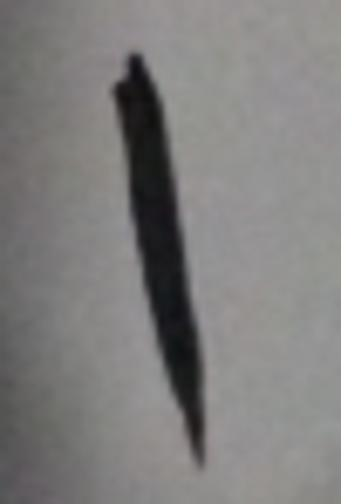

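Call:
move(
  target=[
    [0,0,0,0,0,0,0.754,0,0.576,0.696,0.754,0,0.576,0.696,0.754,0,0.576,0.696,0.714,0.678,0.226,0.168,0.4,-0.6,0.30983,0.04917,-0.01667,0,0,0,0.205,0,-0.664,0.841,0.205,0,-0.664,0.841,0.754,0,0.576,0.696,-0.686,0.678,-0.258,0.168,0.6,-0.9],
    [0,0,0,0,0,0,0.754,0,0.576,0.696,0.754,0,0.576,0.696,0.754,0,0.576,0.696,0.714,0.678,0.226,0.168,0.4,-0.6,0.30983,0.04917,-0.05283,0,0,0,0.205,0,-0.664,0.841,0.205,0,-0.664,0.841,0.754,0,0.576,0.696,-0.686,0.678,-0.258,0.168,0.6,-0.9],
    [0,0,0,0,0,0,0.754,0,0.576,0.696,0.754,0,0.576,0.696,0.754,0,0.576,0.696,0.714,0.678,0.226,0.168,0.4,-0.6,0.318,0.03967,-0.05617,0,0,0,0.205,0,-0.664,0.841,0.205,0,-0.664,0.841,0.754,0,0.576,0.696,-0.686,0.678,-0.258,0.168,0.6,-0.9],
    [0,0,0,0,0,0,0.754,0,0.576,0.696,0.754,0,0.576,0.696,0.754,0,0.576,0.696,0.714,0.678,0.226,0.168,0.4,-0.6,0.329,0.02417,-0.05617,0,0,0,0.205,0,-0.664,0.841,0.205,0,-0.664,0.841,0.754,0,0.576,0.696,-0.686,0.678,-0.258,0.168,0.6,-0.9],
    [0,0,0,0,0,0,0.754,0,0.576,0.696,0.754,0,0.576,0.696,0.754,0,0.576,0.696,0.714,0.678,0.226,0.168,0.4,-0.6,0.33883,0.00867,-0.05533,0,0,0,0.205,0,-0.664,0.841,0.205,0,-0.664,0.841,0.754,0,0.576,0.696,-0.686,0.678,-0.258,0.168,0.6,-0.9],
    [0,0,0,0,0,0,0.754,0,0.576,0.696,0.754,0,0.576,0.696,0.754,0,0.576,0.696,0.714,0.678,0.226,0.168,0.4,-0.6,0.34633,-0.00083,-0.05167,0,0,0,0.205,0,-0.664,0.841,0.205,0,-0.664,0.841,0.754,0,0.576,0.696,-0.686,0.678,-0.258,0.168,0.6,-0.9],
    [0,0,0,0,0,0,0.754,0,0.576,0.696,0.754,0,0.576,0.696,0.754,0,0.576,0.696,0.714,0.678,0.226,0.168,0.4,-0.6,0.34,0.005,-0.025,0,0,0,0.205,0,-0.664,0.841,0.205,0,-0.664,0.841,0.754,0,0.576,0.696,-0.686,0.678,-0.258,0.168,0.6,-0.9],
    [0,0,0,0,0,0,0.754,0,0.576,0.696,0.754,0,0.576,0.696,0.754,0,0.576,0.696,0.714,0.678,0.226,0.168,0.4,-0.6,0.2855,0.07183,-0.04167,0,0,0,0.205,0,-0.664,0.841,0.205,0,-0.664,0.841,0.754,0,0.576,0.696,-0.686,0.678,-0.258,0.168,0.6,-0.9],
    [0,0,0,0,0,0,0.754,0,0.576,0.696,0.754,0,0.576,0.696,0.754,0,0.576,0.696,0.714,0.678,0.226,0.168,0.4,-0.6,0.2855,0.07183,-0.05283,0,0,0,0.205,0,-0.664,0.841,0.205,0,-0.664,0.841,0.754,0,0.576,0.696,-0.686,0.678,-0.258,0.168,0.6,-0.9],
    [0,0,0,0,0,0,0.754,0,0.576,0.696,0.754,0,0.576,0.696,0.754,0,0.576,0.696,0.714,0.678,0.226,0.168,0.4,-0.6,0.29083,0.06583,-0.056,0,0,0,0.205,0,-0.664,0.841,0.205,0,-0.664,0.841,0.754,0,0.576,0.696,-0.686,0.678,-0.258,0.168,0.6,-0.9],
    [0,0,0,0,0,0,0.754,0,0.576,0.696,0.754,0,0.576,0.696,0.754,0,0.576,0.696,0.714,0.678,0.226,0.168,0.4,-0.6,0.295,0.06083,-0.05167,0,0,0,0.205,0,-0.664,0.841,0.205,0,-0.664,0.841,0.754,0,0.576,0.696,-0.686,0.678,-0.258,0.168,0.6,-0.9],
    [0,0,0,0,0,0,0.754,0,0.576,0.696,0.754,0,0.576,0.696,0.754,0,0.576,0.696,0.714,0.678,0.226,0.168,0.4,-0.6,0.28333,0.05,-0.025,0,0,0,0.205,0,-0.664,0.841,0.205,0,-0.664,0.841,0.754,0,0.576,0.696,-0.686,0.678,-0.258,0.168,0.6,-0.9],
  ],
  speed=[0.25,0.1,0.04,0.04,0.04,0.04,0.1,0.2,0.1,0.04,0.04,0.1],
  blend=[0.003,0.001,0.002,0.003,0.002,0.001,0.003,0.001,0.001,0.001,0.001,0],
  cameras=[],
)

Call:
move(
  target=[
    [0,0,0,0,0,0,0.754,0,0.576,0.696,0.754,0,0.576,0.696,0.754,0,0.576,0.696,0.714,0.678,0.226,0.168,0.4,-0.6,-0.04783,-0.03167,-0.01667,0,0,0,0.205,0,-0.664,0.841,0.205,0,-0.664,0.841,0.754,0,0.576,0.696,-0.686,0.678,-0.258,0.168,0.6,-0.9],
    [0,0,0,0,0,0,0.754,0,0.576,0.696,0.754,0,0.576,0.696,0.754,0,0.576,0.696,0.714,0.678,0.226,0.168,0.4,-0.6,-0.04783,-0.03167,-0.02783,0,0,0,0.205,0,-0.664,0.841,0.205,0,-0.664,0.841,0.754,0,0.576,0.696,-0.686,0.678,-0.258,0.168,0.6,-0.9],
    [0,0,0,0,0,0,0.754,0,0.576,0.696,0.754,0,0.576,0.696,0.754,0,0.576,0.696,0.714,0.678,0.226,0.168,0.4,-0.6,-0.0525,-0.0335,-0.031,0,0,0,0.205,0,-0.664,0.841,0.205,0,-0.664,0.841,0.754,0,0.576,0.696,-0.686,0.678,-0.258,0.168,0.6,-0.9],
    [0,0,0,0,0,0,0.754,0,0.576,0.696,0.754,0,0.576,0.696,0.754,0,0.576,0.696,0.714,0.678,0.226,0.168,0.4,-0.6,-0.06667,-0.03517,-0.031,0,0,0,0.205,0,-0.664,0.841,0.205,0,-0.664,0.841,0.754,0,0.576,0.696,-0.686,0.678,-0.258,0.168,0.6,-0.9],
    [0,0,0,0,0,0,0.754,0,0.576,0.696,0.754,0,0.576,0.696,0.754,0,0.576,0.696,0.714,0.678,0.226,0.168,0.4,-0.6,-0.075,-0.036,-0.02667,0,0,0,0.205,0,-0.664,0.841,0.205,0,-0.664,0.841,0.754,0,0.576,0.696,-0.686,0.678,-0.258,0.168,0.6,-0.9],
    [0,0,0,0,0,0,0.754,0,0.576,0.696,0.754,0,0.576,0.696,0.754,0,0.576,0.696,0.714,0.678,0.226,0.168,0.4,-0.6,-0.06167,-0.02833,-0.015,0,0,0,0.205,0,-0.664,0.841,0.205,0,-0.664,0.841,0.754,0,0.576,0.696,-0.686,0.678,-0.258,0.168,0.6,-0.9],
    [0,0,0,0,0,0,0.754,0,0.576,0.696,0.754,0,0.576,0.696,0.754,0,0.576,0.696,0.714,0.678,0.226,0.168,0.4,-0.6,-0.0475,-0.02567,-0.01667,0,0,0,0.205,0,-0.664,0.841,0.205,0,-0.664,0.841,0.754,0,0.576,0.696,-0.686,0.678,-0.258,0.168,0.6,-0.9],
    [0,0,0,0,0,0,0.754,0,0.576,0.696,0.754,0,0.576,0.696,0.754,0,0.576,0.696,0.714,0.678,0.226,0.168,0.4,-0.6,-0.0475,-0.02567,-0.02783,0,0,0,0.205,0,-0.664,0.841,0.205,0,-0.664,0.841,0.754,0,0.576,0.696,-0.686,0.678,-0.258,0.168,0.6,-0.9],
    [0,0,0,0,0,0,0.754,0,0.576,0.696,0.754,0,0.576,0.696,0.754,0,0.576,0.696,0.714,0.678,0.226,0.168,0.4,-0.6,-0.05417,-0.025,-0.03083,0,0,0,0.205,0,-0.664,0.841,0.205,0,-0.664,0.841,0.754,0,0.576,0.696,-0.686,0.678,-0.258,0.168,0.6,-0.9],
    [0,0,0,0,0,0,0.754,0,0.576,0.696,0.754,0,0.576,0.696,0.754,0,0.576,0.696,0.714,0.678,0.226,0.168,0.4,-0.6,-0.06083,-0.025,-0.02667,0,0,0,0.205,0,-0.664,0.841,0.205,0,-0.664,0.841,0.754,0,0.576,0.696,-0.686,0.678,-0.258,0.168,0.6,-0.9],
    [0,0,0,0,0,0,0.754,0,0.576,0.696,0.754,0,0.576,0.696,0.754,0,0.576,0.696,0.714,0.678,0.226,0.168,0.4,-0.6,-0.06167,-0.025,0.00833,0,0,0,0.205,0,-0.664,0.841,0.205,0,-0.664,0.841,0.754,0,0.576,0.696,-0.686,0.678,-0.258,0.168,0.6,-0.9],
    [0,0,0,0,0,0,0.754,0,0.576,0.696,0.754,0,0.576,0.696,0.754,0,0.576,0.696,0.714,0.678,0.226,0.168,0.4,-0.6,-0.28333,-0.05,0.025,0,0,0,0.205,0,-0.664,0.841,0.205,0,-0.664,0.841,0.754,0,0.576,0.696,-0.686,0.678,-0.258,0.168,0.6,-0.9],
  ],
  speed=[0.2,0.1,0.04,0.04,0.04,0.1,0.1,0.1,0.04,0.04,0.1,0.25],
  blend=[0.003,0.001,0.001,0.002,0.001,0.001,0.001,0.001,0.001,0.001,0.005,0],
  cameras=["cam_above"],
)

Call:
zoom_image(
  camera="cam_above",
  region=[355, 195, 435, 275],
)

Call:
zoom_image(
  camera="cam_above",
  region=[375, 278, 425, 352],
)

Scene clock: 3419.23 s.
left_arm: end_effector_position=(+0.2719, +0.2722, +0.3001) hand_goal=(+0.754, +0.000, +0.576, +0.696, +0.754, +0.000, +0.576, +0.696, +0.754, +0.000, +0.576, +0.696, +0.714, +0.678, +0.226, +0.168) hand_measured=(+0.754, +0.000, +0.576, +0.696, +0.754, +0.000, +0.576, +0.696, +0.754, +0.000, +0.576, +0.696, +0.714, +0.678, +0.224, +0.168) hand_current_ma=(-3, +0, +3, +0, -3, +0, +3, +0, -3, +0, +3, +0, +1, -3, -14, +0) hand_state=(goal, goal, goal, goal, goal, goal, goal, goal, goal, goal, goal, goal, goal, goal, goal, overload) hand_current_limit=0.40 hand_speed=-0.60 end_effector_quat_wxyz=(+0.010, -0.106, +0.994, +0.033) | right_arm: end_effector_position=(+0.6000, +0.3600, +0.1349) hand_goal=(+0.206, +0.000, -0.664, +0.842, +0.206, +0.000, -0.664, +0.842, +0.754, +0.000, +0.576, +0.696, -0.686, +0.678, -0.258, +0.168) hand_measured=(+0.236, +0.002, -0.650, +0.850, +0.242, +0.002, -0.646, +0.852, +0.754, +0.002, +0.576, +0.696, -0.684, +0.678, -0.146, +0.194) hand_current_ma=(+53, +0, +16, +6, +68, +1, +22, +9, +0, +1, +0, +0, +1, +0, +440, +58) hand_state=(blocked, goal, goal, goal, blocked, goal, goal, goal, goal, goal, goal, goal, goal, goal, blocked, blocked) hand_current_limit=0.60 hand_speed=-0.90 end_effector_quat_wxyz=(-0.299, +0.641, +0.298, +0.641)
Joint positions: left_arm=[4.048 -1.188 -2.052 -1.411 1.603 -0.876] | right_arm=[0.256 -1.149 1.992 -0.843 0.955 -1.57]
Joint torques (N m): left_arm=[4.59 -1.76 29.05 0.47 -1.16 -1.17] | right_arm=[9.04 -41.65 -29.14 -1.9 1.61 -0.92]
Wrist force (N): left_arm=[-0.8 -0.8 -0.8] | right_arm=[0.0 -0.2 0.2]
Wrist torque (N m): left_arm=[-0.02 0.07 -0.02] | right_arm=[0.07 0.06 0.40]
Wrist force, peak (N): left_arm=[-1.1 -0.9 -0.7] | right_arm=[0.3 -2.7 0.7]
Hand target: left_arm +0.2719, +0.2722, +0.3001; +0.010, -0.106, +0.994, +0.033 | right_arm +0.6000, +0.3600, +0.1350; -0.299, +0.641, +0.298, +0.641
Off the commanded pose: left_arm 0.000 m, 0 deg | right_arm 0.000 m, 0 deg.
move: done
No camera images: "cameras" was empty.

Scene clock: 3421.80 s.
left_arm: end_effector_position=(+0.2719, +0.2722, +0.3001) hand_goal=(+0.754, +0.000, +0.576, +0.696, +0.754, +0.000, +0.576, +0.696, +0.754, +0.000, +0.576, +0.696, +0.714, +0.678, +0.226, +0.168) hand_measured=(+0.754, +0.000, +0.576, +0.696, +0.754, +0.000, +0.576, +0.696, +0.754, +0.000, +0.576, +0.696, +0.714, +0.678, +0.224, +0.168) hand_current_ma=(-3, +0, +3, +0, -3, +0, +3, +0, -3, +0, +3, +0, +1, -3, -14, +0) hand_state=(goal, goal, goal, goal, goal, goal, goal, goal, goal, goal, goal, goal, goal, goal, goal, overload) hand_current_limit=0.40 hand_speed=-0.60 end_effector_quat_wxyz=(+0.010, -0.106, +0.994, +0.033) | right_arm: end_effector_position=(+0.4301, +0.3301, +0.1500) hand_goal=(+0.206, +0.000, -0.664, +0.842, +0.206, +0.000, -0.664, +0.842, +0.754, +0.000, +0.576, +0.696, -0.686, +0.678, -0.258, +0.168) hand_measured=(+0.236, +0.002, -0.650, +0.850, +0.242, +0.002, -0.646, +0.852, +0.754, +0.002, +0.576, +0.696, -0.684, +0.678, -0.146, +0.194) hand_current_ma=(+53, +0, +16, +6, +68, +1, +22, +9, +0, +1, +0, +0, +1, +0, +440, +58) hand_state=(blocked, goal, goal, goal, blocked, goal, goal, goal, goal, goal, goal, goal, goal, goal, blocked, blocked) hand_current_limit=0.60 hand_speed=-0.90 end_effector_quat_wxyz=(-0.299, +0.641, +0.298, +0.641)
Joint positions: left_arm=[4.048 -1.188 -2.052 -1.411 1.603 -0.876] | right_arm=[0.308 -1.489 2.415 -0.927 1.008 -1.57]
Joint torques (N m): left_arm=[4.85 -1.79 29.08 0.57 -1.35 -1.19] | right_arm=[-0.79 -28.72 -3.23 -2.98 -0.78 1.1]
Wrist force (N): left_arm=[-0.8 -0.9 -0.7] | right_arm=[0.0 0.3 0.4]
Wrist torque (N m): left_arm=[-0.05 0.08 -0.03] | right_arm=[0.12 0.05 0.38]
Wrist force, peak (N): left_arm=[-0.6 -1.1 -0.8] | right_arm=[1.7 1.6 2.2]
Hand target: left_arm +0.2719, +0.2722, +0.3001; +0.010, -0.106, +0.994, +0.033 | right_arm +0.4300, +0.3300, +0.1500; -0.299, +0.641, +0.298, +0.641
Off the commanded pose: left_arm 0.000 m, 0 deg | right_arm 0.000 m, 0 deg.
move: done
Images, in order (width x height): cam_above 672x504.

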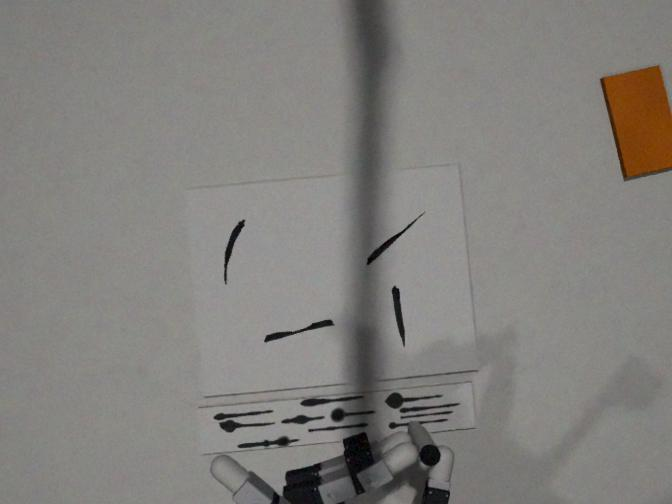

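Scaled by 6.300.

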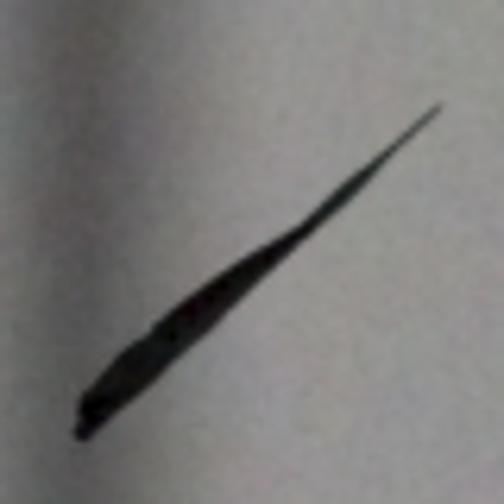

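Scaled by 6.811.

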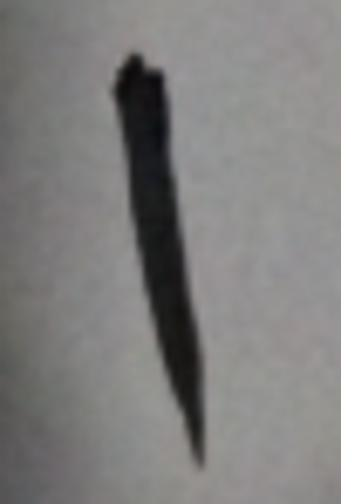

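Call:
finished_scene(
)

The scene is finished.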